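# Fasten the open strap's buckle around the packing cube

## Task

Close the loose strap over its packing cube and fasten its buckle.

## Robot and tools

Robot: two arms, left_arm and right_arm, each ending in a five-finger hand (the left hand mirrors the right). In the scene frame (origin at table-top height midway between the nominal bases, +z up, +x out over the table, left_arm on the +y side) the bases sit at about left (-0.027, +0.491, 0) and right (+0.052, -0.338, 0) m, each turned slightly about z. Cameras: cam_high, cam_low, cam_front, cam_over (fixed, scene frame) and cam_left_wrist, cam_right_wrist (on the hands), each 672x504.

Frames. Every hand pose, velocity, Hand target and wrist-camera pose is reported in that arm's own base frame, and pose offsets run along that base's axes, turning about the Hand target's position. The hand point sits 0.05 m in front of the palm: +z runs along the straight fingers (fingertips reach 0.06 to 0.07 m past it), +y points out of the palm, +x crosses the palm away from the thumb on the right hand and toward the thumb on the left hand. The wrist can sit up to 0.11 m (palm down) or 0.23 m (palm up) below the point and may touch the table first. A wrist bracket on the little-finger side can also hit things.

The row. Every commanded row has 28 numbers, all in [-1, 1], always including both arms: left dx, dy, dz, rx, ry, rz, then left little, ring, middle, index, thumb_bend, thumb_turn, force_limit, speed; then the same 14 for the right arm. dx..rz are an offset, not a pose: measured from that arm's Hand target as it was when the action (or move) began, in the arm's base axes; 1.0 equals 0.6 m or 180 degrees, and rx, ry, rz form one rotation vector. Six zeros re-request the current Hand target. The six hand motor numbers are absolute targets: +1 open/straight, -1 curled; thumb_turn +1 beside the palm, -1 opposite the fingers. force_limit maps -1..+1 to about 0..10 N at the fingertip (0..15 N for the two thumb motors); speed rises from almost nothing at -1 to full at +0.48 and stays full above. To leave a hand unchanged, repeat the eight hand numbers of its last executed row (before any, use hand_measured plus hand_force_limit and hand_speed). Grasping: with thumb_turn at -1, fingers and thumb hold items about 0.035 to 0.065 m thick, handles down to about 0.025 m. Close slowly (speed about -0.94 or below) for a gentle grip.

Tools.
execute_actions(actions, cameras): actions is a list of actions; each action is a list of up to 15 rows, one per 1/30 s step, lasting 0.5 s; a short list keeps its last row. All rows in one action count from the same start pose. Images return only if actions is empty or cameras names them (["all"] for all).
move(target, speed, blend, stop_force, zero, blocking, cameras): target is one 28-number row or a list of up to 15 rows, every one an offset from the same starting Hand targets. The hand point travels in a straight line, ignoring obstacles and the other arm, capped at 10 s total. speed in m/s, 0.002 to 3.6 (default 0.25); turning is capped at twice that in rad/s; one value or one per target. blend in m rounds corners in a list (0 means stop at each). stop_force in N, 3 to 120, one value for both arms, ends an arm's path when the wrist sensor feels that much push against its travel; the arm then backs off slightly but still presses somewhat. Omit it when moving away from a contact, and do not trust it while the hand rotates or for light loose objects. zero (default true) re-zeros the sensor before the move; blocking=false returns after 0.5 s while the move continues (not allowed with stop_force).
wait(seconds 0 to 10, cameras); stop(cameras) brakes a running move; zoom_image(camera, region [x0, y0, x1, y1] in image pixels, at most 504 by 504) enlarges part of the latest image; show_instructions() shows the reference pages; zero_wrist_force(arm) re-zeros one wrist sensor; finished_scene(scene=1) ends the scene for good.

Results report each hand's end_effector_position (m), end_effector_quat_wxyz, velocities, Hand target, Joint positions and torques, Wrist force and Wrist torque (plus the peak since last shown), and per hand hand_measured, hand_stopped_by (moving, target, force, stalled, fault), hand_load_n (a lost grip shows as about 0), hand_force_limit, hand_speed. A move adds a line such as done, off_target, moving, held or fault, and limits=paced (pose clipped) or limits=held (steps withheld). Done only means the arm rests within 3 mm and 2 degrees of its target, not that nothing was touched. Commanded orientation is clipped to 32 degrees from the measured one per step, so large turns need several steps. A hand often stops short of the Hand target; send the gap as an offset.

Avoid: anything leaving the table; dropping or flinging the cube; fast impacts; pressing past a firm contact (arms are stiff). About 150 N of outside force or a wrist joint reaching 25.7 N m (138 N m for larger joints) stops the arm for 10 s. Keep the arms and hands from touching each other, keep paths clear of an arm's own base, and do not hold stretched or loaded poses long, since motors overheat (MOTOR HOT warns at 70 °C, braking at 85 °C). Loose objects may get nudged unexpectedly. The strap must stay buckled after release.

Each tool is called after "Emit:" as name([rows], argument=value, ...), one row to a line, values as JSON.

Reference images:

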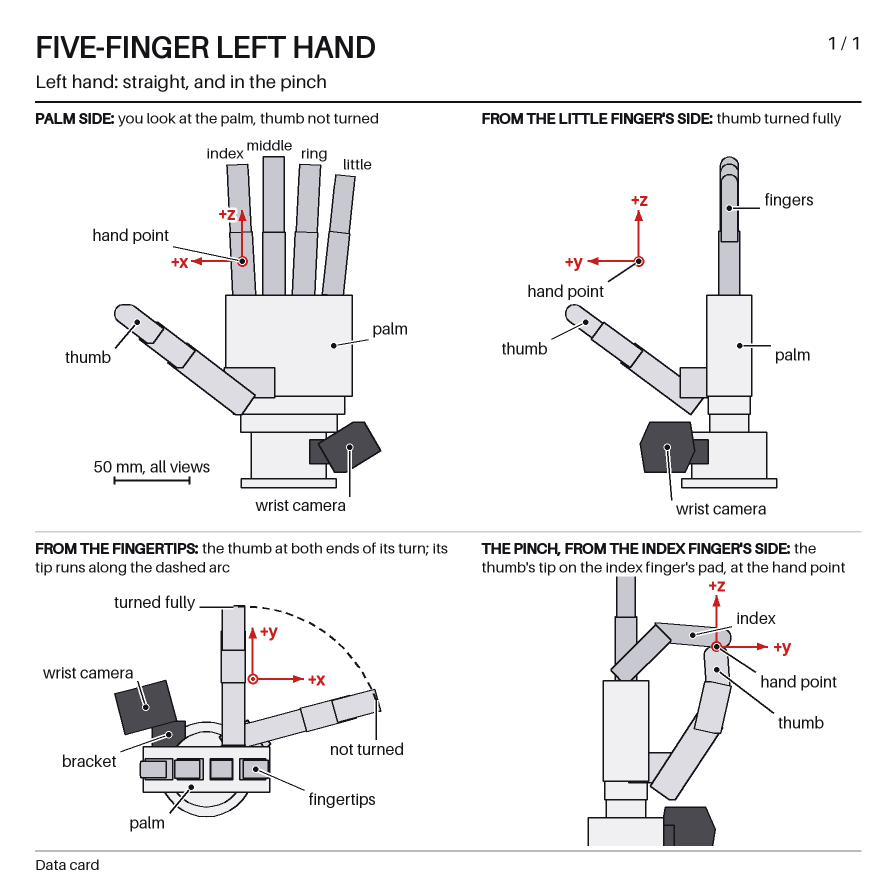

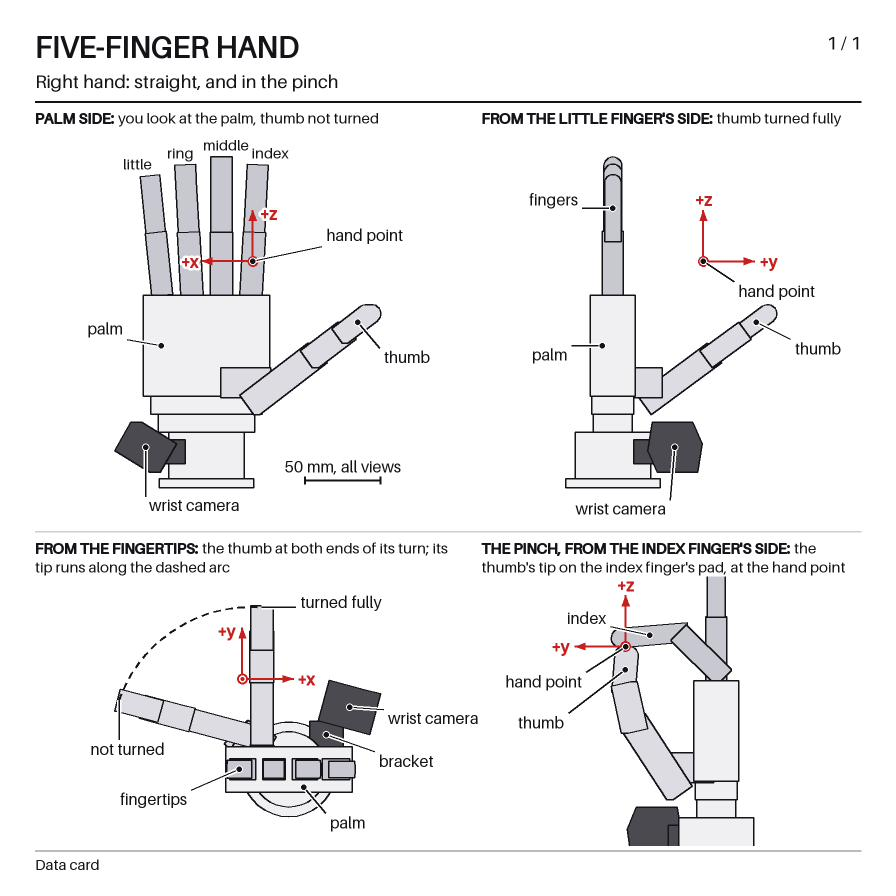

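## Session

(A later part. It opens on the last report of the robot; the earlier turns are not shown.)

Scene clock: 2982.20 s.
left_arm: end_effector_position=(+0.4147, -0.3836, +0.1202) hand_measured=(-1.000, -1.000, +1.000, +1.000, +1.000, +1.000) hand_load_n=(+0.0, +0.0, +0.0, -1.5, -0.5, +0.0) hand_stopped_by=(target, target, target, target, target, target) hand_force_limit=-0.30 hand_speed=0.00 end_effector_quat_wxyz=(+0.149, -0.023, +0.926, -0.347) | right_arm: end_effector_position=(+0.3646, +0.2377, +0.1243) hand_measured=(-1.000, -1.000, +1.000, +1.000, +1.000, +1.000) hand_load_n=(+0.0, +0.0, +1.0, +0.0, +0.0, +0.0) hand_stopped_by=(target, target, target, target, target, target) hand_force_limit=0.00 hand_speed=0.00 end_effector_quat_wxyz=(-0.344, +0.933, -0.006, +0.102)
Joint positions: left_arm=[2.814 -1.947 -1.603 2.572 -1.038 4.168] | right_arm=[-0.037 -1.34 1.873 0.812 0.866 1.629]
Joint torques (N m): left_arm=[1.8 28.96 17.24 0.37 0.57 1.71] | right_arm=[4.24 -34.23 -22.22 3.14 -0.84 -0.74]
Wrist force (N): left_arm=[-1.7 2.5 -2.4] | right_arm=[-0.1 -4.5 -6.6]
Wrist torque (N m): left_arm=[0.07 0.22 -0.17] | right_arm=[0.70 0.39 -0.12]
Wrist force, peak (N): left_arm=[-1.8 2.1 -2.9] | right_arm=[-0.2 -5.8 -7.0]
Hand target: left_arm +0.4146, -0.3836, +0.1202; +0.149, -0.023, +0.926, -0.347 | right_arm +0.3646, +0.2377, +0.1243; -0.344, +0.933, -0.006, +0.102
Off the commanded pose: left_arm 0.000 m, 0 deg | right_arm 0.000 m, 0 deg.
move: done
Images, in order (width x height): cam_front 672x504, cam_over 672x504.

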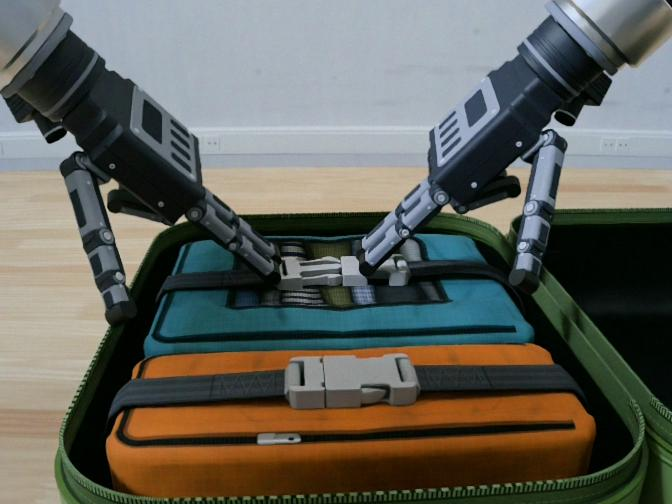

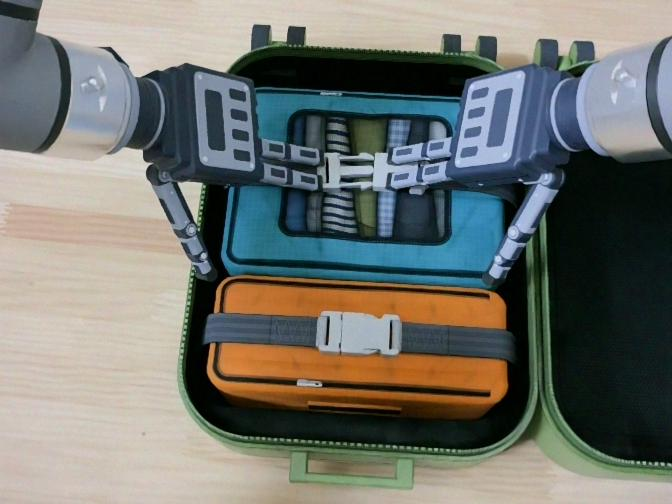

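Emit:
move([
  [0.0,0.0015,0.0,0,0,0,-1,-1,1,1,1,1,-0.3,0.0,0.0102,-0.0015,0.0,0,0,0.0183,-1,-1,1,1,1,1,0.0,0.0],
], speed=0.02, cameras=["cam_over","cam_front"])

Emit:
zoom_image(camera="cam_over", region=[330, 150, 400, 205])

Emit:
zoom_image(camera="cam_front", region=[265, 250, 365, 300])

Scene clock: 3029.53 s.
left_arm: end_effector_position=(+0.4146, -0.3827, +0.1202) hand_measured=(-1.000, -1.000, +1.000, +1.000, +1.000, +1.000) hand_load_n=(+0.0, +0.0, +0.0, -0.5, +0.0, +0.0) hand_stopped_by=(target, target, target, target, target, target) hand_force_limit=-0.30 hand_speed=0.00 end_effector_quat_wxyz=(+0.149, -0.023, +0.926, -0.347) | right_arm: end_effector_position=(+0.3708, +0.2368, +0.1243) hand_measured=(-1.000, -1.000, +1.000, +1.000, +1.000, +1.000) hand_load_n=(+0.0, +0.0, +0.5, +0.5, +0.0, -0.5) hand_stopped_by=(target, target, target, target, target, target) hand_force_limit=0.00 hand_speed=0.00 end_effector_quat_wxyz=(-0.347, +0.933, +0.021, +0.092)
Joint positions: left_arm=[2.816 -1.946 -1.605 2.572 -1.037 4.17] | right_arm=[-0.041 -1.305 1.843 0.86 0.853 1.549]
Joint torques (N m): left_arm=[5.05 45.95 7.88 -2.72 3.33 1.49] | right_arm=[-4.79 -35.4 -7.58 -0.41 -0.16 1.99]
Wrist force (N): left_arm=[-1.9 0.8 -1.5] | right_arm=[-0.9 -5.3 -7.3]
Wrist torque (N m): left_arm=[0.01 0.23 -0.25] | right_arm=[0.70 0.25 -0.07]
Wrist force, peak (N): left_arm=[-1.9 2.3 -2.9] | right_arm=[-1.4 -5.6 -7.3]
Hand target: left_arm +0.4146, -0.3827, +0.1202; +0.149, -0.023, +0.926, -0.347 | right_arm +0.3707, +0.2368, +0.1243; -0.347, +0.933, +0.021, +0.092
Off the commanded pose: left_arm 0.000 m, 0 deg | right_arm 0.000 m, 0 deg.
move: done
Images, in order (width x height): cam_front 672x504, cam_over 672x504.

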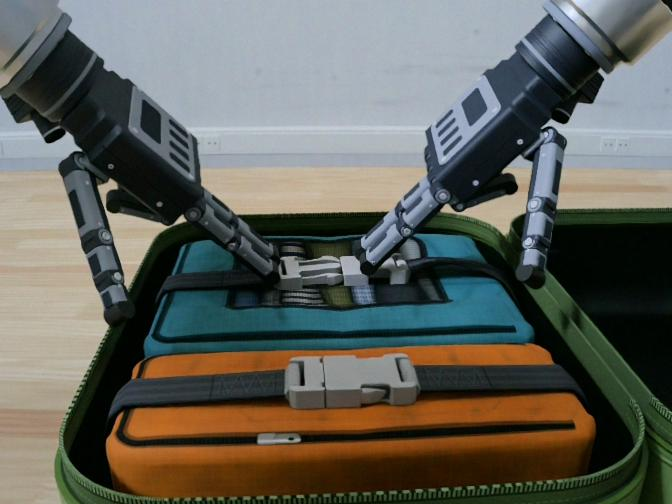

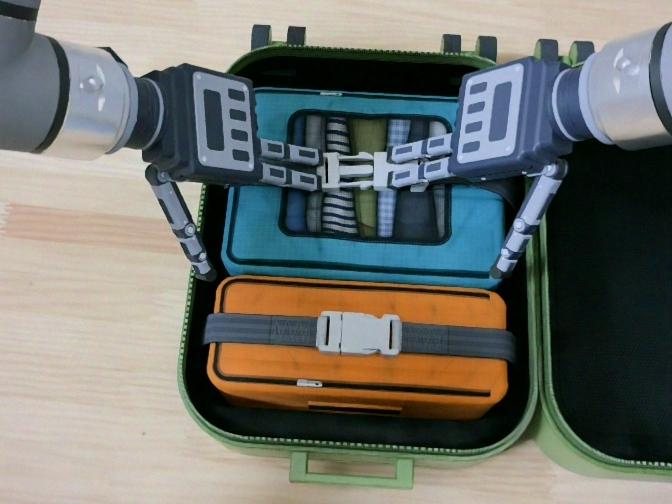

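Scaled by 7.200.

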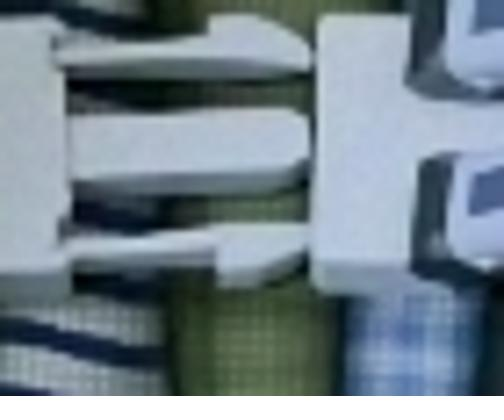

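Scaled by 5.040.

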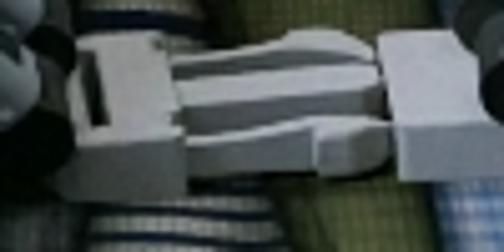

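Emit:
move([
  [0.0,0.01,0.0,0,0,0,-1,-1,1,1,1,1,-0.3,0.0,0,0,0.0,0,0,0,-1,-1,1,1,1,1,0.0,0.0],
  [0.0,0.02,0.002,0,0,0,-1,-1,1,1,1,1,-0.3,0.0,0,0,0.0,0,0,0,-1,-1,1,1,1,1,0.0,0.0],
], speed=0.03, cameras=["cam_over","cam_front"])

Emit:
zoom_image(camera="cam_over", region=[290, 145, 400, 205])

Emit:
zoom_image(camera="cam_front", region=[245, 245, 365, 305])

Scene clock: 3047.80 s.
left_arm: end_effector_position=(+0.4145, -0.3706, +0.1214) hand_measured=(-1.000, -1.000, +1.000, +1.000, +1.000, +1.000) hand_load_n=(+0.0, +0.0, +0.0, -0.5, +0.0, +0.0) hand_stopped_by=(target, target, target, target, target, target) hand_force_limit=-0.30 hand_speed=0.00 end_effector_quat_wxyz=(+0.149, -0.023, +0.926, -0.347) end_effector_velocity=(-0.001, -0.003, +0.000) end_effector_angular_velocity=(-0.004, +0.002, -0.001) | right_arm: end_effector_position=(+0.3707, +0.2368, +0.1243) hand_measured=(-1.000, -1.000, +1.000, +1.000, +1.000, +1.000) hand_load_n=(+0.0, +0.0, +0.5, +0.5, +0.0, +0.0) hand_stopped_by=(target, target, target, target, target, target) hand_force_limit=0.00 hand_speed=0.00 end_effector_quat_wxyz=(-0.347, +0.933, +0.021, +0.092)
Joint positions: left_arm=[2.843 -1.932 -1.625 2.564 -1.022 4.197] | right_arm=[-0.041 -1.305 1.843 0.86 0.853 1.549]
Joint velocities: left_arm=[-0.004 -0.002 0.003 0.001 0.002 -0.006] | right_arm=[within noise]
Joint torques (N m): left_arm=[-6.57 21.94 29.36 0.21 -1.58 -1.45] | right_arm=[3.48 -36.2 -6.81 -0.71 2.65 2.21]
Wrist force (N): left_arm=[-1.4 1.1 1.1] | right_arm=[-0.9 -4.8 -6.4]
Wrist torque (N m): left_arm=[-0.10 0.27 -0.21] | right_arm=[0.67 0.23 -0.10]
Wrist force, peak (N): left_arm=[-1.8 1.0 -1.7] | right_arm=[-0.9 -5.3 -7.4]
Hand target: left_arm +0.4146, -0.3707, +0.1214; +0.149, -0.023, +0.926, -0.347 | right_arm +0.3707, +0.2368, +0.1243; -0.347, +0.933, +0.021, +0.092
Off the commanded pose: left_arm 0.000 m, 0 deg | right_arm 0.000 m, 0 deg.
move: done
Images, in order (width x height): cam_front 672x504, cam_over 672x504.

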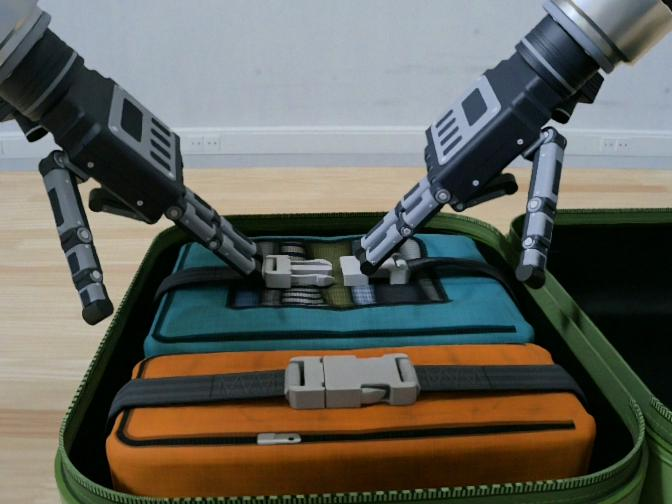

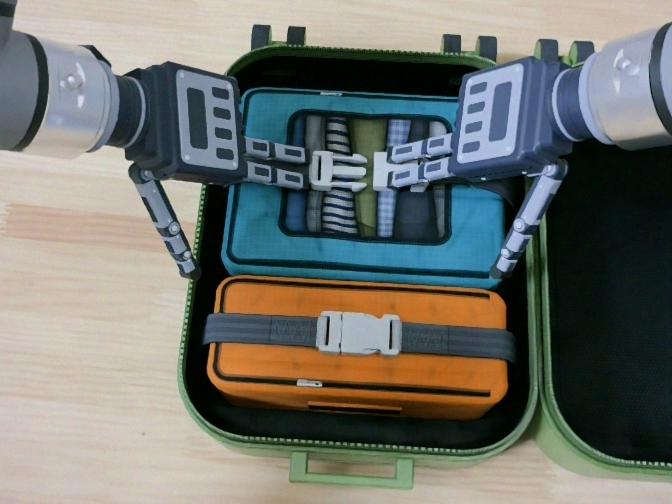

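Scaled by 4.582.

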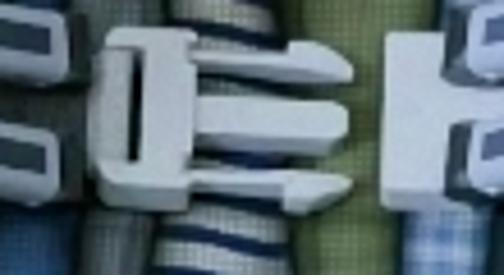

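Scaled by 4.200.

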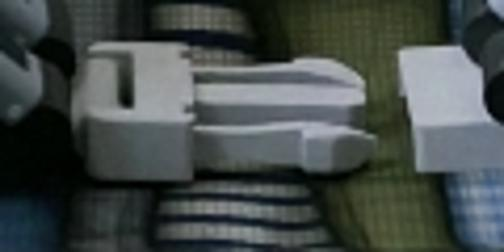

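Emit:
move([
  [0.0,-0.02,-0.0007,0,0,0,-1,-1,1,1,1,1,-0.3,0.0,0,0,0.0,0,0,0,-1,-1,1,1,1,1,0.0,0.0],
], speed=0.008, stop_force=3)

Emit:
move([
  [0.0,0,0.0,0,0,0,-1,-1,1,1,1,1,-0.3,0.0,-0.0005,0.0083,0.0,0,0,0,-1,-1,1,1,1,1,0.0,0.0],
], speed=0.01, cameras=["cam_over","cam_front"])

Emit:
zoom_image(camera="cam_over", region=[290, 145, 400, 205])

Emit:
zoom_image(camera="cam_front", region=[245, 245, 365, 305])

Scene clock: 3067.33 s.
left_arm: end_effector_position=(+0.4146, -0.3824, +0.1210) hand_measured=(-1.000, -1.000, +1.000, +1.000, +1.000, +1.000) hand_load_n=(+0.0, +0.0, -0.5, -2.5, +0.0, +0.0) hand_stopped_by=(target, target, target, target, target, target) hand_force_limit=-0.30 hand_speed=0.00 end_effector_quat_wxyz=(+0.149, -0.023, +0.926, -0.347) | right_arm: end_effector_position=(+0.3707, +0.2368, +0.1243) hand_measured=(-1.000, -1.000, +1.000, +1.000, +1.000, +1.000) hand_load_n=(+0.0, +0.0, +0.5, +0.5, +0.0, +0.0) hand_stopped_by=(target, target, target, target, target, target) hand_force_limit=0.00 hand_speed=0.00 end_effector_quat_wxyz=(-0.347, +0.933, +0.021, +0.092)
Joint positions: left_arm=[2.817 -1.945 -1.604 2.57 -1.037 4.171] | right_arm=[-0.041 -1.305 1.843 0.86 0.853 1.549]
Joint torques (N m): left_arm=[5.3 46.73 8.25 -2.27 4.17 1.83] | right_arm=[2.74 -35.07 -8.93 0.06 -0.08 2.17]
Wrist force (N): left_arm=[-1.6 3.4 -1.1] | right_arm=[-0.8 -4.2 -6.8]
Wrist torque (N m): left_arm=[-0.07 0.21 -0.19] | right_arm=[0.69 0.28 -0.08]
Wrist force, peak (N): left_arm=[-2.0 3.4 -2.0] | right_arm=[-0.7 -4.6 -7.6]
Hand target: left_arm +0.4146, -0.3824, +0.1210; +0.149, -0.023, +0.926, -0.347 | right_arm +0.3707, +0.2368, +0.1243; -0.347, +0.933, +0.021, +0.092
Off the commanded pose: left_arm 0.000 m, 0 deg | right_arm 0.000 m, 0 deg.
move: contact (left_arm)

Scene clock: 3068.10 s.
left_arm: end_effector_position=(+0.4146, -0.3824, +0.1210) hand_measured=(-1.000, -1.000, +1.000, +1.000, +1.000, +1.000) hand_load_n=(+0.0, +0.0, +0.0, -0.5, +0.0, +0.0) hand_stopped_by=(target, target, target, target, target, target) hand_force_limit=-0.30 hand_speed=0.00 end_effector_quat_wxyz=(+0.149, -0.023, +0.926, -0.347) | right_arm: end_effector_position=(+0.3704, +0.2418, +0.1243) hand_measured=(-1.000, -1.000, +1.000, +1.000, +1.000, +1.000) hand_load_n=(+0.0, +0.0, +0.5, +0.5, +0.0, +0.0) hand_stopped_by=(target, target, target, target, target, target) hand_force_limit=0.00 hand_speed=0.00 end_effector_quat_wxyz=(-0.347, +0.933, +0.021, +0.092)
Joint positions: left_arm=[2.817 -1.945 -1.604 2.57 -1.037 4.171] | right_arm=[-0.027 -1.304 1.838 0.851 0.856 1.568]
Joint torques (N m): left_arm=[4.21 46.04 8.28 -2.22 1.99 1.8] | right_arm=[-4.75 -15.88 -15.54 1.97 1.12 -1.42]
Wrist force (N): left_arm=[-1.8 1.0 -1.7] | right_arm=[0.7 -1.0 -8.9]
Wrist torque (N m): left_arm=[0.01 0.23 -0.18] | right_arm=[0.70 0.37 -0.03]
Wrist force, peak (N): left_arm=[-1.6 3.9 -1.4] | right_arm=[0.2 -1.7 -9.0]
Hand target: left_arm +0.4146, -0.3824, +0.1210; +0.149, -0.023, +0.926, -0.347 | right_arm +0.3704, +0.2418, +0.1243; -0.347, +0.933, +0.021, +0.092
Off the commanded pose: left_arm 0.000 m, 0 deg | right_arm 0.000 m, 0 deg.
move: done
Images, in order (width x height): cam_front 672x504, cam_over 672x504.

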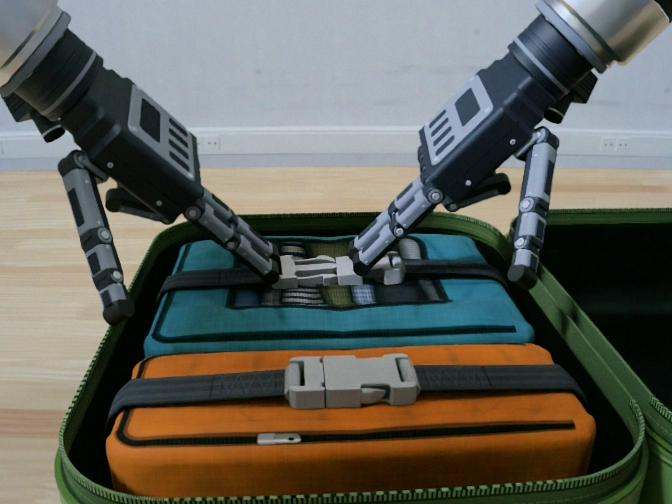

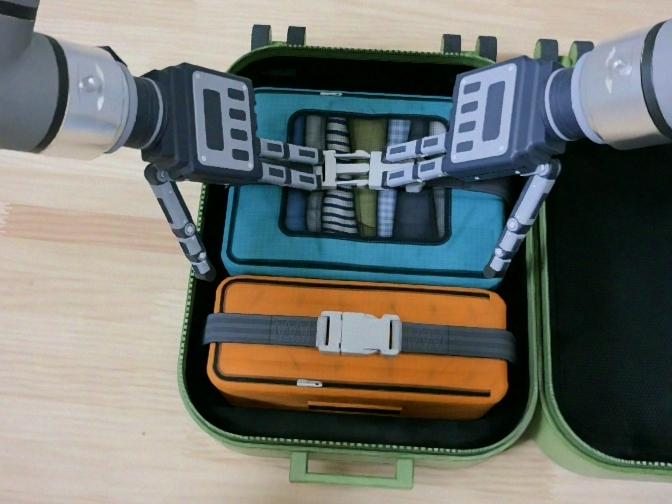

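Scaled by 4.582.

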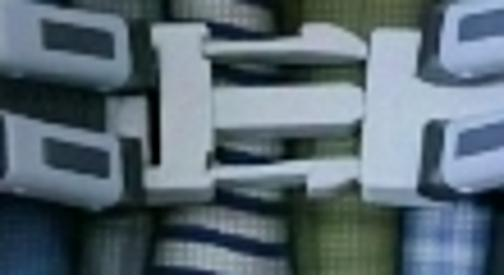

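Scaled by 4.200.

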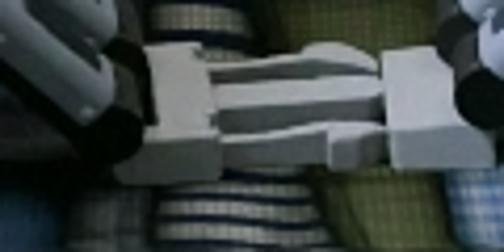

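Emit:
move([
  [0.0,-0.012,-0.0012,0,0,0,-1,-1,1,1,1,1,-0.3,0.0,0,0,-0.0012,0,0,0,-1,-1,1,1,1,1,0.0,0.0],
], speed=0.01, cameras=["cam_over","cam_front"])

Emit:
zoom_image(camera="cam_over", region=[290, 145, 400, 205])

Emit:
zoom_image(camera="cam_front", region=[245, 245, 365, 305])

Scene clock: 3078.23 s.
left_arm: end_effector_position=(+0.4147, -0.3897, +0.1202) hand_measured=(-1.000, -1.000, +1.000, +1.000, +1.000, +1.000) hand_load_n=(+0.0, +0.0, +0.0, +0.0, +0.0, +0.0) hand_stopped_by=(target, target, target, target, target, target) hand_force_limit=-0.30 hand_speed=0.00 end_effector_quat_wxyz=(+0.149, -0.023, +0.926, -0.347) | right_arm: end_effector_position=(+0.3704, +0.2418, +0.1236) hand_measured=(-1.000, -1.000, +1.000, +1.000, +1.000, +1.000) hand_load_n=(+0.0, +0.0, +0.5, +0.0, +0.0, -0.5) hand_stopped_by=(target, target, target, target, target, target) hand_force_limit=0.00 hand_speed=0.00 end_effector_quat_wxyz=(-0.347, +0.933, +0.021, +0.092)
Joint positions: left_arm=[2.801 -1.954 -1.592 2.574 -1.046 4.156] | right_arm=[-0.027 -1.303 1.839 0.849 0.856 1.568]
Joint torques (N m): left_arm=[1.63 29.05 19.01 0.11 -0.83 0.36] | right_arm=[-4.5 -15.47 -6.27 -0.1 -1.71 -2.01]
Wrist force (N): left_arm=[-3.0 0.6 -5.1] | right_arm=[0.5 -2.4 -10.2]
Wrist torque (N m): left_arm=[0.24 0.09 -0.22] | right_arm=[0.77 0.41 -0.04]
Wrist force, peak (N): left_arm=[-3.0 0.6 -5.1] | right_arm=[0.7 -1.3 -10.4]
Hand target: left_arm +0.4146, -0.3896, +0.1202; +0.149, -0.023, +0.926, -0.347 | right_arm +0.3704, +0.2418, +0.1236; -0.347, +0.933, +0.021, +0.092
Off the commanded pose: left_arm 0.000 m, 0 deg | right_arm 0.000 m, 0 deg.
move: done
Images, in order (width x height): cam_front 672x504, cam_over 672x504.

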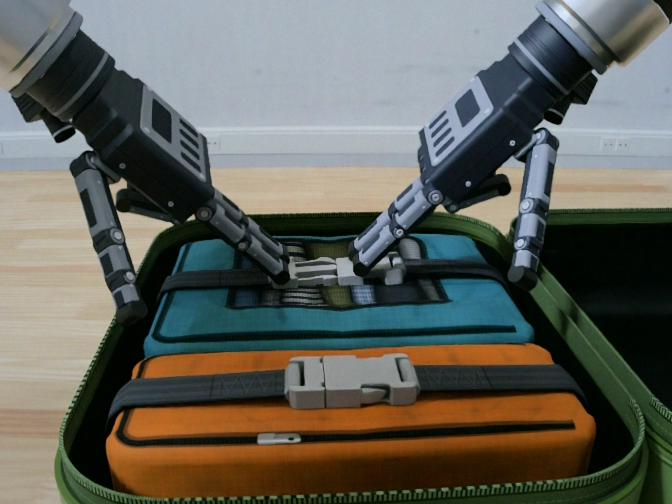

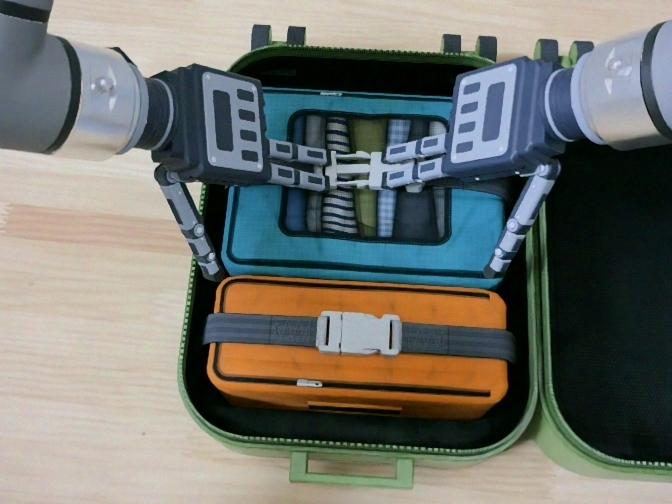

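Scaled by 4.582.

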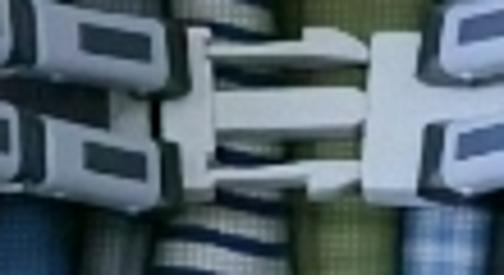

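Scaled by 4.200.

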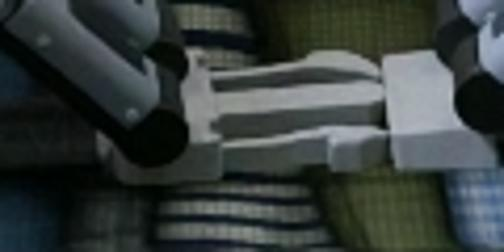

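Emit:
move([
  [0.0,-0.0,-0.0008,0,0,0,-1,-1,1,1,1,1,-0.3,0.0,0.003,0,-0.0008,0,0,0,-1,-1,1,1,1,1,0.0,0.0],
], speed=0.01, cameras=["cam_over","cam_front"])

Emit:
zoom_image(camera="cam_over", region=[320, 145, 390, 200])

Emit:
zoom_image(camera="cam_front", region=[265, 250, 365, 300])

Scene clock: 3089.70 s.
left_arm: end_effector_position=(+0.4146, -0.3896, +0.1198) hand_measured=(-1.000, -1.000, +1.000, +1.000, +1.000, +1.000) hand_load_n=(+0.0, +0.0, +0.0, +0.0, -0.5, +0.0) hand_stopped_by=(target, target, target, target, target, target) hand_force_limit=-0.30 hand_speed=0.00 end_effector_quat_wxyz=(+0.149, -0.023, +0.926, -0.347) | right_arm: end_effector_position=(+0.3722, +0.2418, +0.1231) hand_measured=(-1.000, -1.000, +1.000, +1.000, +1.000, +1.000) hand_load_n=(+0.0, +0.0, +0.5, +0.5, -0.5, +0.0) hand_stopped_by=(target, target, target, target, target, target) hand_force_limit=0.00 hand_speed=0.00 end_effector_quat_wxyz=(-0.347, +0.933, +0.021, +0.092)
Joint positions: left_arm=[2.801 -1.954 -1.593 2.575 -1.045 4.156] | right_arm=[-0.027 -1.299 1.834 0.849 0.856 1.568]
Joint torques (N m): left_arm=[6.35 19.76 6.57 0.1 2.79 1.86] | right_arm=[5.52 -19.79 -17.7 1.29 1.54 1.84]
Wrist force (N): left_arm=[-3.1 -0.7 -4.3] | right_arm=[-1.8 -4.7 -10.2]
Wrist torque (N m): left_arm=[0.26 0.05 -0.24] | right_arm=[0.91 0.21 -0.17]
Wrist force, peak (N): left_arm=[-2.9 0.6 -5.4] | right_arm=[-1.8 -5.1 -10.6]
Hand target: left_arm +0.4146, -0.3896, +0.1198; +0.149, -0.023, +0.926, -0.347 | right_arm +0.3722, +0.2418, +0.1231; -0.347, +0.933, +0.021, +0.092
Off the commanded pose: left_arm 0.000 m, 0 deg | right_arm 0.000 m, 0 deg.
move: done
Images, in order (width x height): cam_front 672x504, cam_over 672x504.

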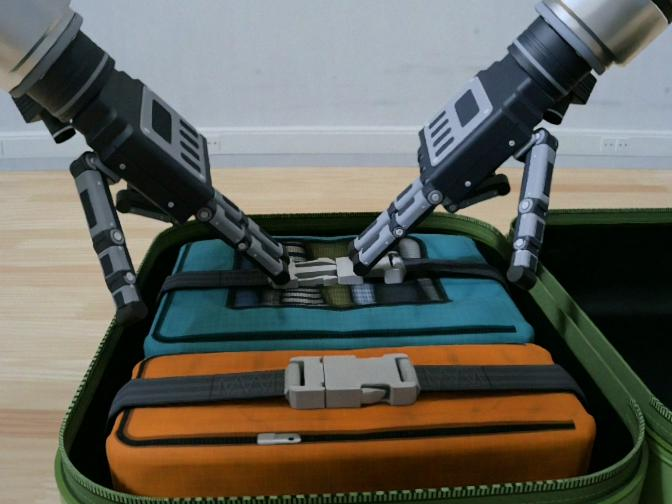

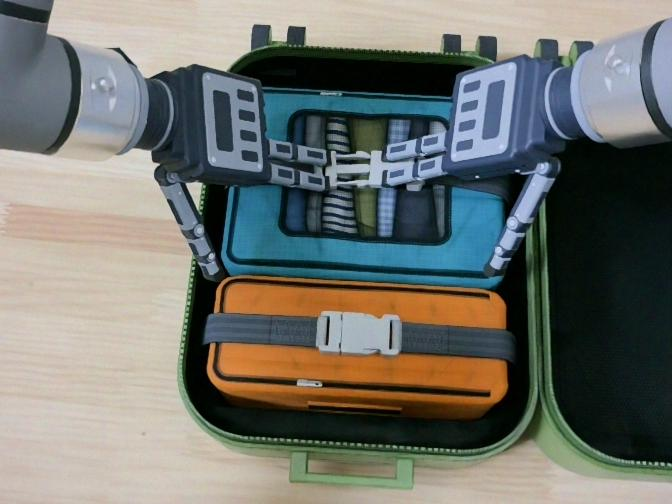

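Scaled by 7.200.

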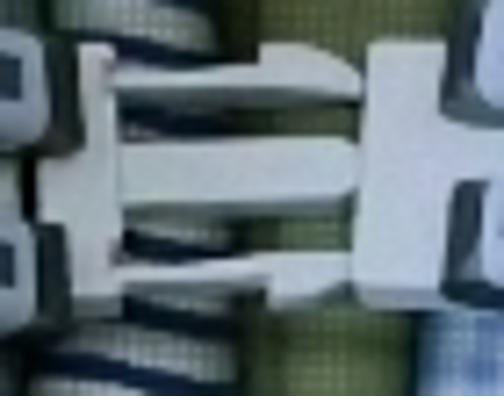

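Scaled by 5.040.

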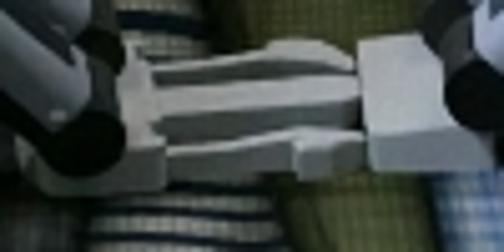

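Emit:
move([
  [0.0118,0.0027,-0.0005,0,0,-0.0222,-1,-1,1,1,1,1,-0.3,0.0,0.0,0,0,0,0,0,-1,-1,1,1,1,1,0.0,0.0],
], speed=0.02, cameras=["cam_over","cam_front"])

Emit:
zoom_image(camera="cam_over", region=[320, 145, 390, 200])

Emit:
zoom_image(camera="cam_front", region=[265, 250, 365, 300])

Scene clock: 3112.07 s.
left_arm: end_effector_position=(+0.4217, -0.3880, +0.1195) hand_measured=(-1.000, -1.000, +1.000, +1.000, +1.000, +1.000) hand_load_n=(+0.0, +0.0, +0.0, +0.5, +0.0, +0.0) hand_stopped_by=(target, target, target, target, target, target) hand_force_limit=-0.30 hand_speed=0.00 end_effector_quat_wxyz=(+0.137, +0.009, +0.926, -0.352) end_effector_velocity=(+0.000, -0.001, +0.000) end_effector_angular_velocity=(-0.003, +0.002, +0.003) | right_arm: end_effector_position=(+0.3722, +0.2418, +0.1231) hand_measured=(-1.000, -1.000, +1.000, +1.000, +1.000, +1.000) hand_load_n=(+0.0, +0.0, +0.5, +0.5, +0.0, +0.0) hand_stopped_by=(target, target, target, target, target, target) hand_force_limit=0.00 hand_speed=0.00 end_effector_quat_wxyz=(-0.347, +0.933, +0.021, +0.092)
Joint positions: left_arm=[2.822 -1.986 -1.558 2.525 -0.996 4.246] | right_arm=[-0.027 -1.299 1.835 0.849 0.856 1.568]
Joint velocities: left_arm=[0 0 0 0.002 0.001 -0.005] | right_arm=[within noise]
Joint torques (N m): left_arm=[-1.46 37.79 12.95 0.26 -1.04 -1.71] | right_arm=[5.01 -35.8 -6.65 -0.79 2.78 1.97]
Wrist force (N): left_arm=[-2.2 -1.7 -4.4] | right_arm=[-1.6 -5.0 -9.9]
Wrist torque (N m): left_arm=[0.35 0.14 -0.28] | right_arm=[0.92 0.25 -0.17]
Wrist force, peak (N): left_arm=[-3.3 -0.8 -5.4] | right_arm=[-1.5 -5.3 -10.9]
Hand target: left_arm +0.4217, -0.3880, +0.1195; +0.137, +0.009, +0.926, -0.352 | right_arm +0.3722, +0.2418, +0.1231; -0.347, +0.933, +0.021, +0.092
Off the commanded pose: left_arm 0.000 m, 0 deg | right_arm 0.000 m, 0 deg.
move: done
Images, in order (width x height): cam_front 672x504, cam_over 672x504.

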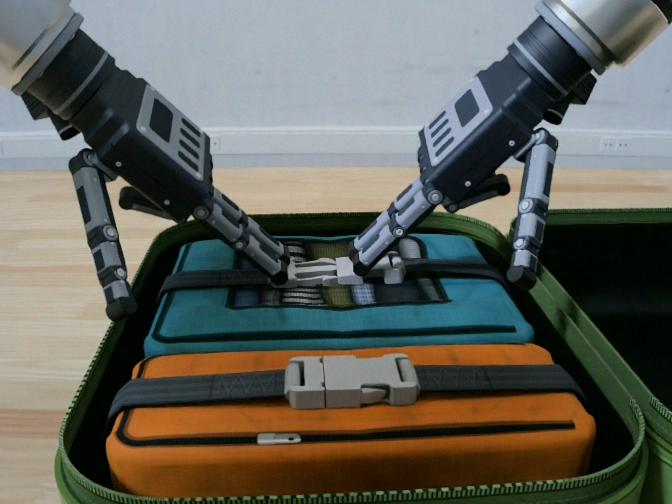

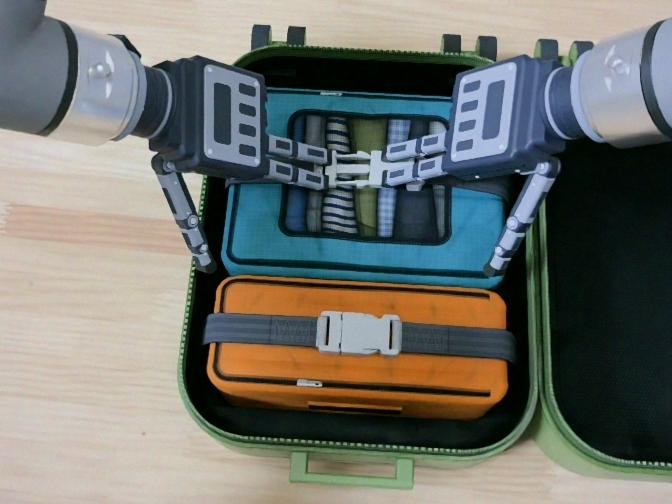

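Scaled by 7.200.

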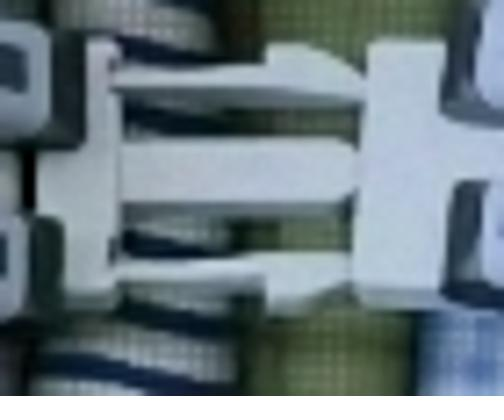

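Scaled by 5.040.

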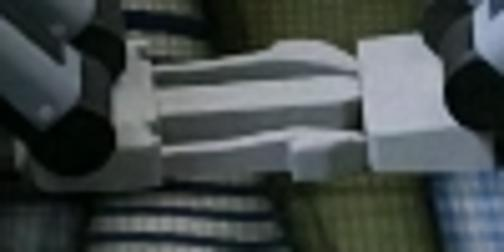

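Emit:
move([
  [0.0,0,0.002,0,0,0,-1,-1,1,1,1,1,-0.3,0.0,0.0,0,-0.0008,0,0,0,-1,-1,1,1,1,1,0.0,0.0],
], speed=0.02, cameras=["cam_over","cam_front"])

Emit:
zoom_image(camera="cam_over", region=[320, 145, 390, 200])

Emit:
zoom_image(camera="cam_front", region=[265, 250, 365, 300])

Scene clock: 3127.87 s.
left_arm: end_effector_position=(+0.4217, -0.3880, +0.1207) hand_measured=(-1.000, -1.000, +1.000, +1.000, +1.000, +1.000) hand_load_n=(+0.0, +0.0, +0.0, +0.0, +0.0, +0.0) hand_stopped_by=(target, target, target, target, target, target) hand_force_limit=-0.30 hand_speed=0.00 end_effector_quat_wxyz=(+0.137, +0.009, +0.926, -0.352) | right_arm: end_effector_position=(+0.3722, +0.2418, +0.1226) hand_measured=(-1.000, -1.000, +1.000, +1.000, +1.000, +1.000) hand_load_n=(+0.0, +0.0, +1.0, +0.5, +0.0, -0.5) hand_stopped_by=(target, target, target, target, target, target) hand_force_limit=0.00 hand_speed=0.00 end_effector_quat_wxyz=(-0.347, +0.933, +0.021, +0.092)
Joint positions: left_arm=[2.822 -1.985 -1.557 2.522 -0.996 4.245] | right_arm=[-0.027 -1.298 1.835 0.848 0.856 1.568]
Joint torques (N m): left_arm=[-3.72 45.52 26.72 -2.13 -2.43 -1.62] | right_arm=[2.97 -12.75 -6.71 -0.94 2.73 1.84]
Wrist force (N): left_arm=[-1.7 -1.4 -2.5] | right_arm=[-1.2 -6.8 -10.9]
Wrist torque (N m): left_arm=[0.21 0.20 -0.23] | right_arm=[1.00 0.28 -0.16]
Wrist force, peak (N): left_arm=[-2.2 -2.3 -5.1] | right_arm=[-1.2 -7.0 -11.2]
Hand target: left_arm +0.4217, -0.3880, +0.1207; +0.137, +0.009, +0.926, -0.352 | right_arm +0.3722, +0.2418, +0.1226; -0.347, +0.933, +0.021, +0.092
Off the commanded pose: left_arm 0.000 m, 0 deg | right_arm 0.000 m, 0 deg.
move: done
Images, in order (width x height): cam_front 672x504, cam_over 672x504.

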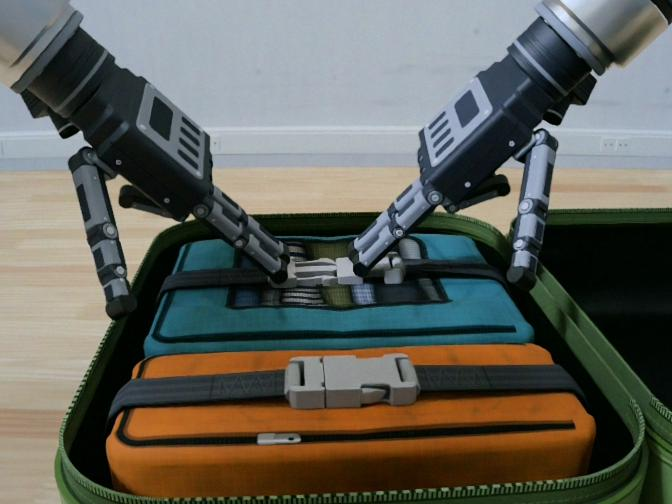

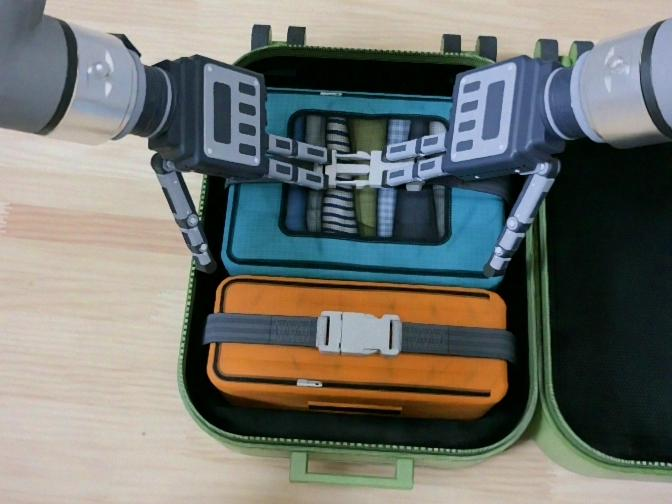

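Scaled by 7.200.

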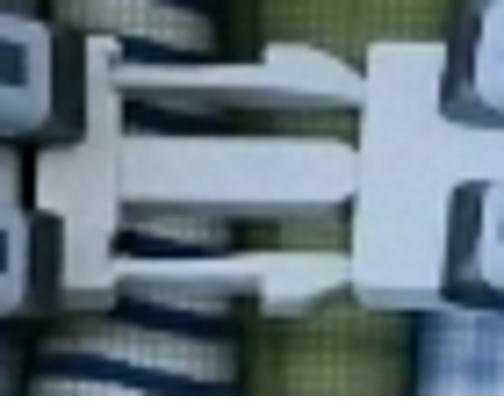

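Scaled by 5.040.

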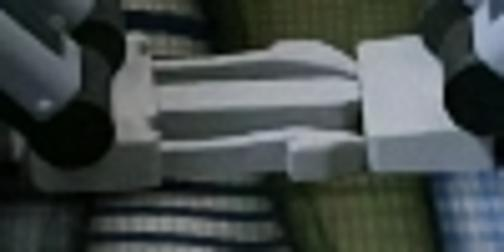

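Emit:
move([
  [0.0,-0.006,0.0,0,0,0,-1,-1,1,1,1,1,-0.3,0.0,0.0,0,0,0,0,0,-1,-1,1,1,1,1,0.0,0.0],
], speed=0.01, cameras=["cam_over","cam_front"])

Emit:
zoom_image(camera="cam_over", region=[320, 145, 390, 200])

Emit:
zoom_image(camera="cam_front", region=[265, 250, 365, 300])

Scene clock: 3143.13 s.
left_arm: end_effector_position=(+0.4217, -0.3917, +0.1207) hand_measured=(-1.000, -1.000, +1.000, +1.000, +1.000, +1.000) hand_load_n=(+0.0, +0.0, +0.0, +0.0, +0.0, +0.0) hand_stopped_by=(target, target, target, target, target, target) hand_force_limit=-0.30 hand_speed=0.00 end_effector_quat_wxyz=(+0.137, +0.009, +0.926, -0.352) | right_arm: end_effector_position=(+0.3722, +0.2418, +0.1226) hand_measured=(-1.000, -1.000, +1.000, +1.000, +1.000, +1.000) hand_load_n=(+0.0, +0.0, +1.0, +0.0, -0.5, +0.0) hand_stopped_by=(target, target, target, target, target, target) hand_force_limit=0.00 hand_speed=0.00 end_effector_quat_wxyz=(-0.347, +0.933, +0.021, +0.092)
Joint positions: left_arm=[2.814 -1.989 -1.55 2.524 -1 4.238] | right_arm=[-0.027 -1.298 1.835 0.848 0.856 1.568]
Joint torques (N m): left_arm=[1.5 27.73 21.21 0.22 -1.3 -0.15] | right_arm=[1.58 -13.79 -18.45 2.16 2.86 1.77]
Wrist force (N): left_arm=[-2.2 -0.4 -4.5] | right_arm=[-0.8 -5.4 -11.6]
Wrist torque (N m): left_arm=[0.26 0.15 -0.18] | right_arm=[0.95 0.30 -0.14]
Wrist force, peak (N): left_arm=[-2.4 -0.6 -4.5] | right_arm=[-1.2 -7.3 -11.4]
Hand target: left_arm +0.4217, -0.3916, +0.1207; +0.137, +0.009, +0.926, -0.352 | right_arm +0.3722, +0.2418, +0.1226; -0.347, +0.933, +0.021, +0.092
Off the commanded pose: left_arm 0.000 m, 0 deg | right_arm 0.000 m, 0 deg.
move: done
Images, in order (width x height): cam_front 672x504, cam_over 672x504.

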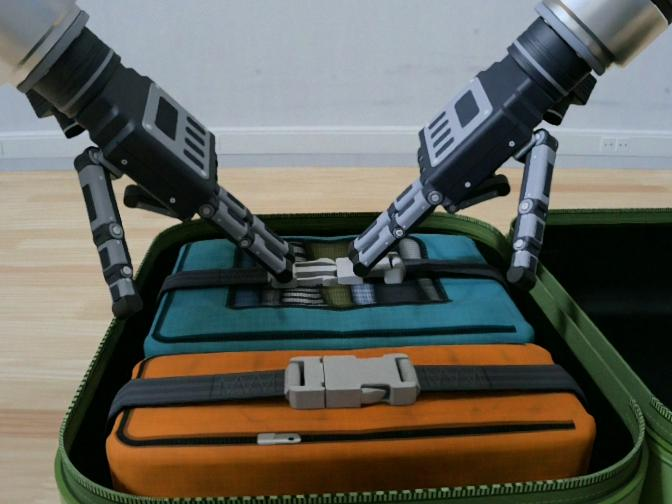

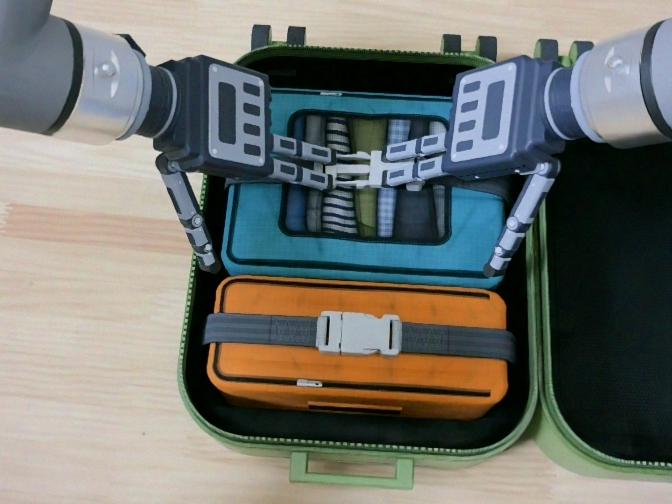

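Scaled by 7.200.

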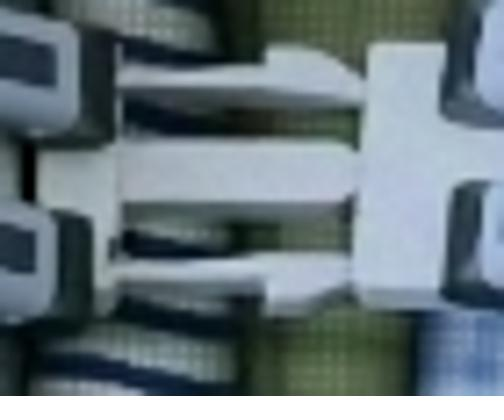

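Scaled by 5.040.

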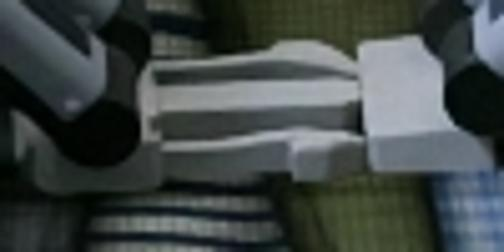

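Emit:
zoom_image(camera="cam_front", region=[260, 245, 310, 295])

Emit:
zoom_image(camera="cam_over", region=[305, 145, 355, 195])

Scaled by 10.080.

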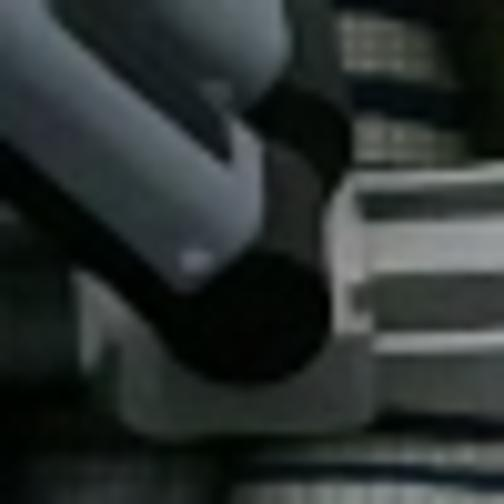

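Scaled by 10.080.

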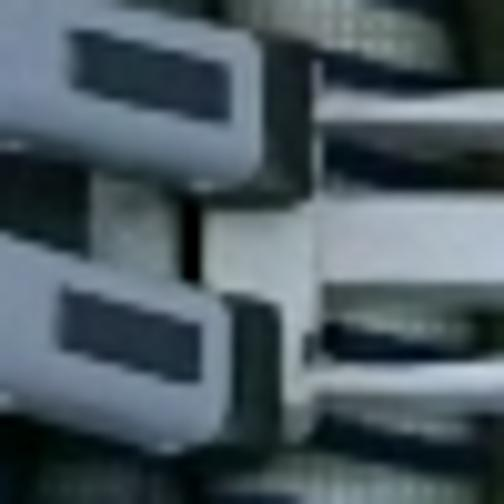

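Emit:
move([
  [0.0,0.004,0.04,0,0,0,-1,-1,1,1,1,1,-0.3,0.0,0.0,0,0,0,0,0,-1,-1,1,1,1,1,0.0,0.0],
  [-0.007,0.0563,0.0388,0.0023,0.0471,0.0306,-1,-1,1,1,1,1,-0.3,0.0,0.0,0,0,0,0,0,-1,-1,1,1,1,1,0.0,0.0],
  [-0.007,0.0563,0.017,0.0023,0.0471,0.0306,-1,-1,1,1,1,1,-0.3,0.0,0.0,0,0,0,0,0,-1,-1,1,1,1,1,0.0,0.0],
], speed=[0.05,0.08,0.05], cameras=["cam_over","cam_front"])

Emit:
zoom_image(camera="cam_over", region=[280, 140, 380, 210])

Emit:
zoom_image(camera="cam_front", region=[225, 235, 345, 305])

Scene clock: 3265.90 s.
left_arm: end_effector_position=(+0.4174, -0.3578, +0.1307) hand_measured=(-1.000, -1.000, +1.000, +1.000, +1.000, +1.000) hand_load_n=(+0.0, +0.0, +0.0, +0.0, +0.0, +0.0) hand_stopped_by=(target, target, target, target, target, target) hand_force_limit=-0.30 hand_speed=0.00 end_effector_quat_wxyz=(+0.084, -0.061, +0.934, -0.341) | right_arm: end_effector_position=(+0.3722, +0.2418, +0.1226) hand_measured=(-1.000, -1.000, +1.000, +1.000, +1.000, +1.000) hand_load_n=(+0.0, +0.0, +1.0, +0.5, +0.0, +0.0) hand_stopped_by=(target, target, target, target, target, target) hand_force_limit=0.00 hand_speed=0.00 end_effector_quat_wxyz=(-0.347, +0.933, +0.021, +0.092)
Joint positions: left_arm=[2.889 -1.995 -1.528 2.388 -0.979 4.195] | right_arm=[-0.027 -1.298 1.835 0.848 0.856 1.568]
Joint torques (N m): left_arm=[-5.54 49.92 29.9 -3.37 -1.81 1.1] | right_arm=[-1.23 -17.57 -21.68 2.1 2.72 1.81]
Wrist force (N): left_arm=[-1.5 0.9 1.0] | right_arm=[-1.1 -6.6 -10.0]
Wrist torque (N m): left_arm=[-0.11 0.27 -0.19] | right_arm=[0.92 0.28 -0.16]
Wrist force, peak (N): left_arm=[-2.6 -0.8 -4.7] | right_arm=[-0.8 -5.6 -11.9]
Hand target: left_arm +0.4175, -0.3578, +0.1309; +0.085, -0.061, +0.934, -0.341 | right_arm +0.3722, +0.2418, +0.1226; -0.347, +0.933, +0.021, +0.092
Off the commanded pose: left_arm 0.000 m, 0 deg | right_arm 0.000 m, 0 deg.
move: done
Images, in order (width x height): cam_front 672x504, cam_over 672x504.

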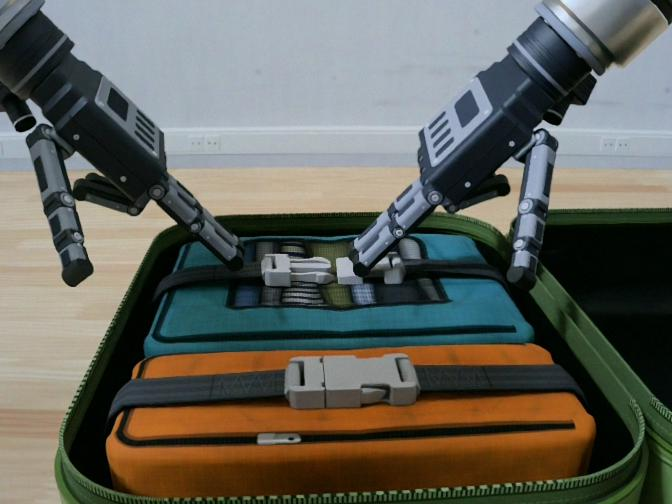

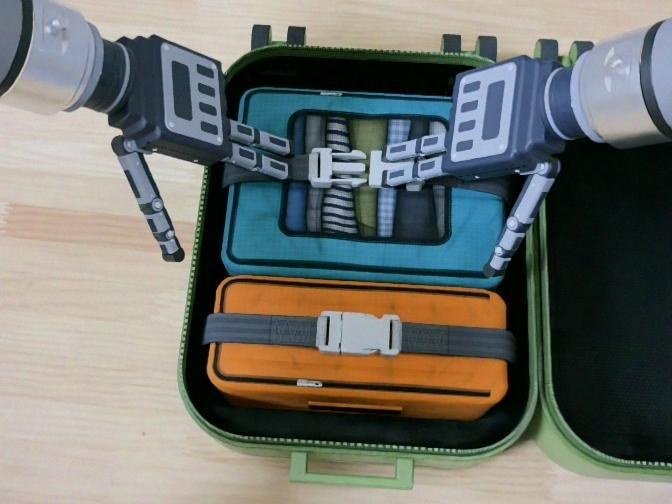

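Scaled by 5.040.

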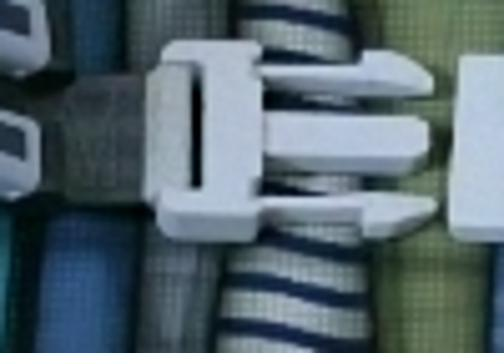

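Scaled by 4.200.

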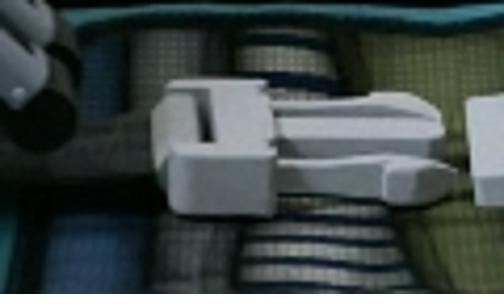

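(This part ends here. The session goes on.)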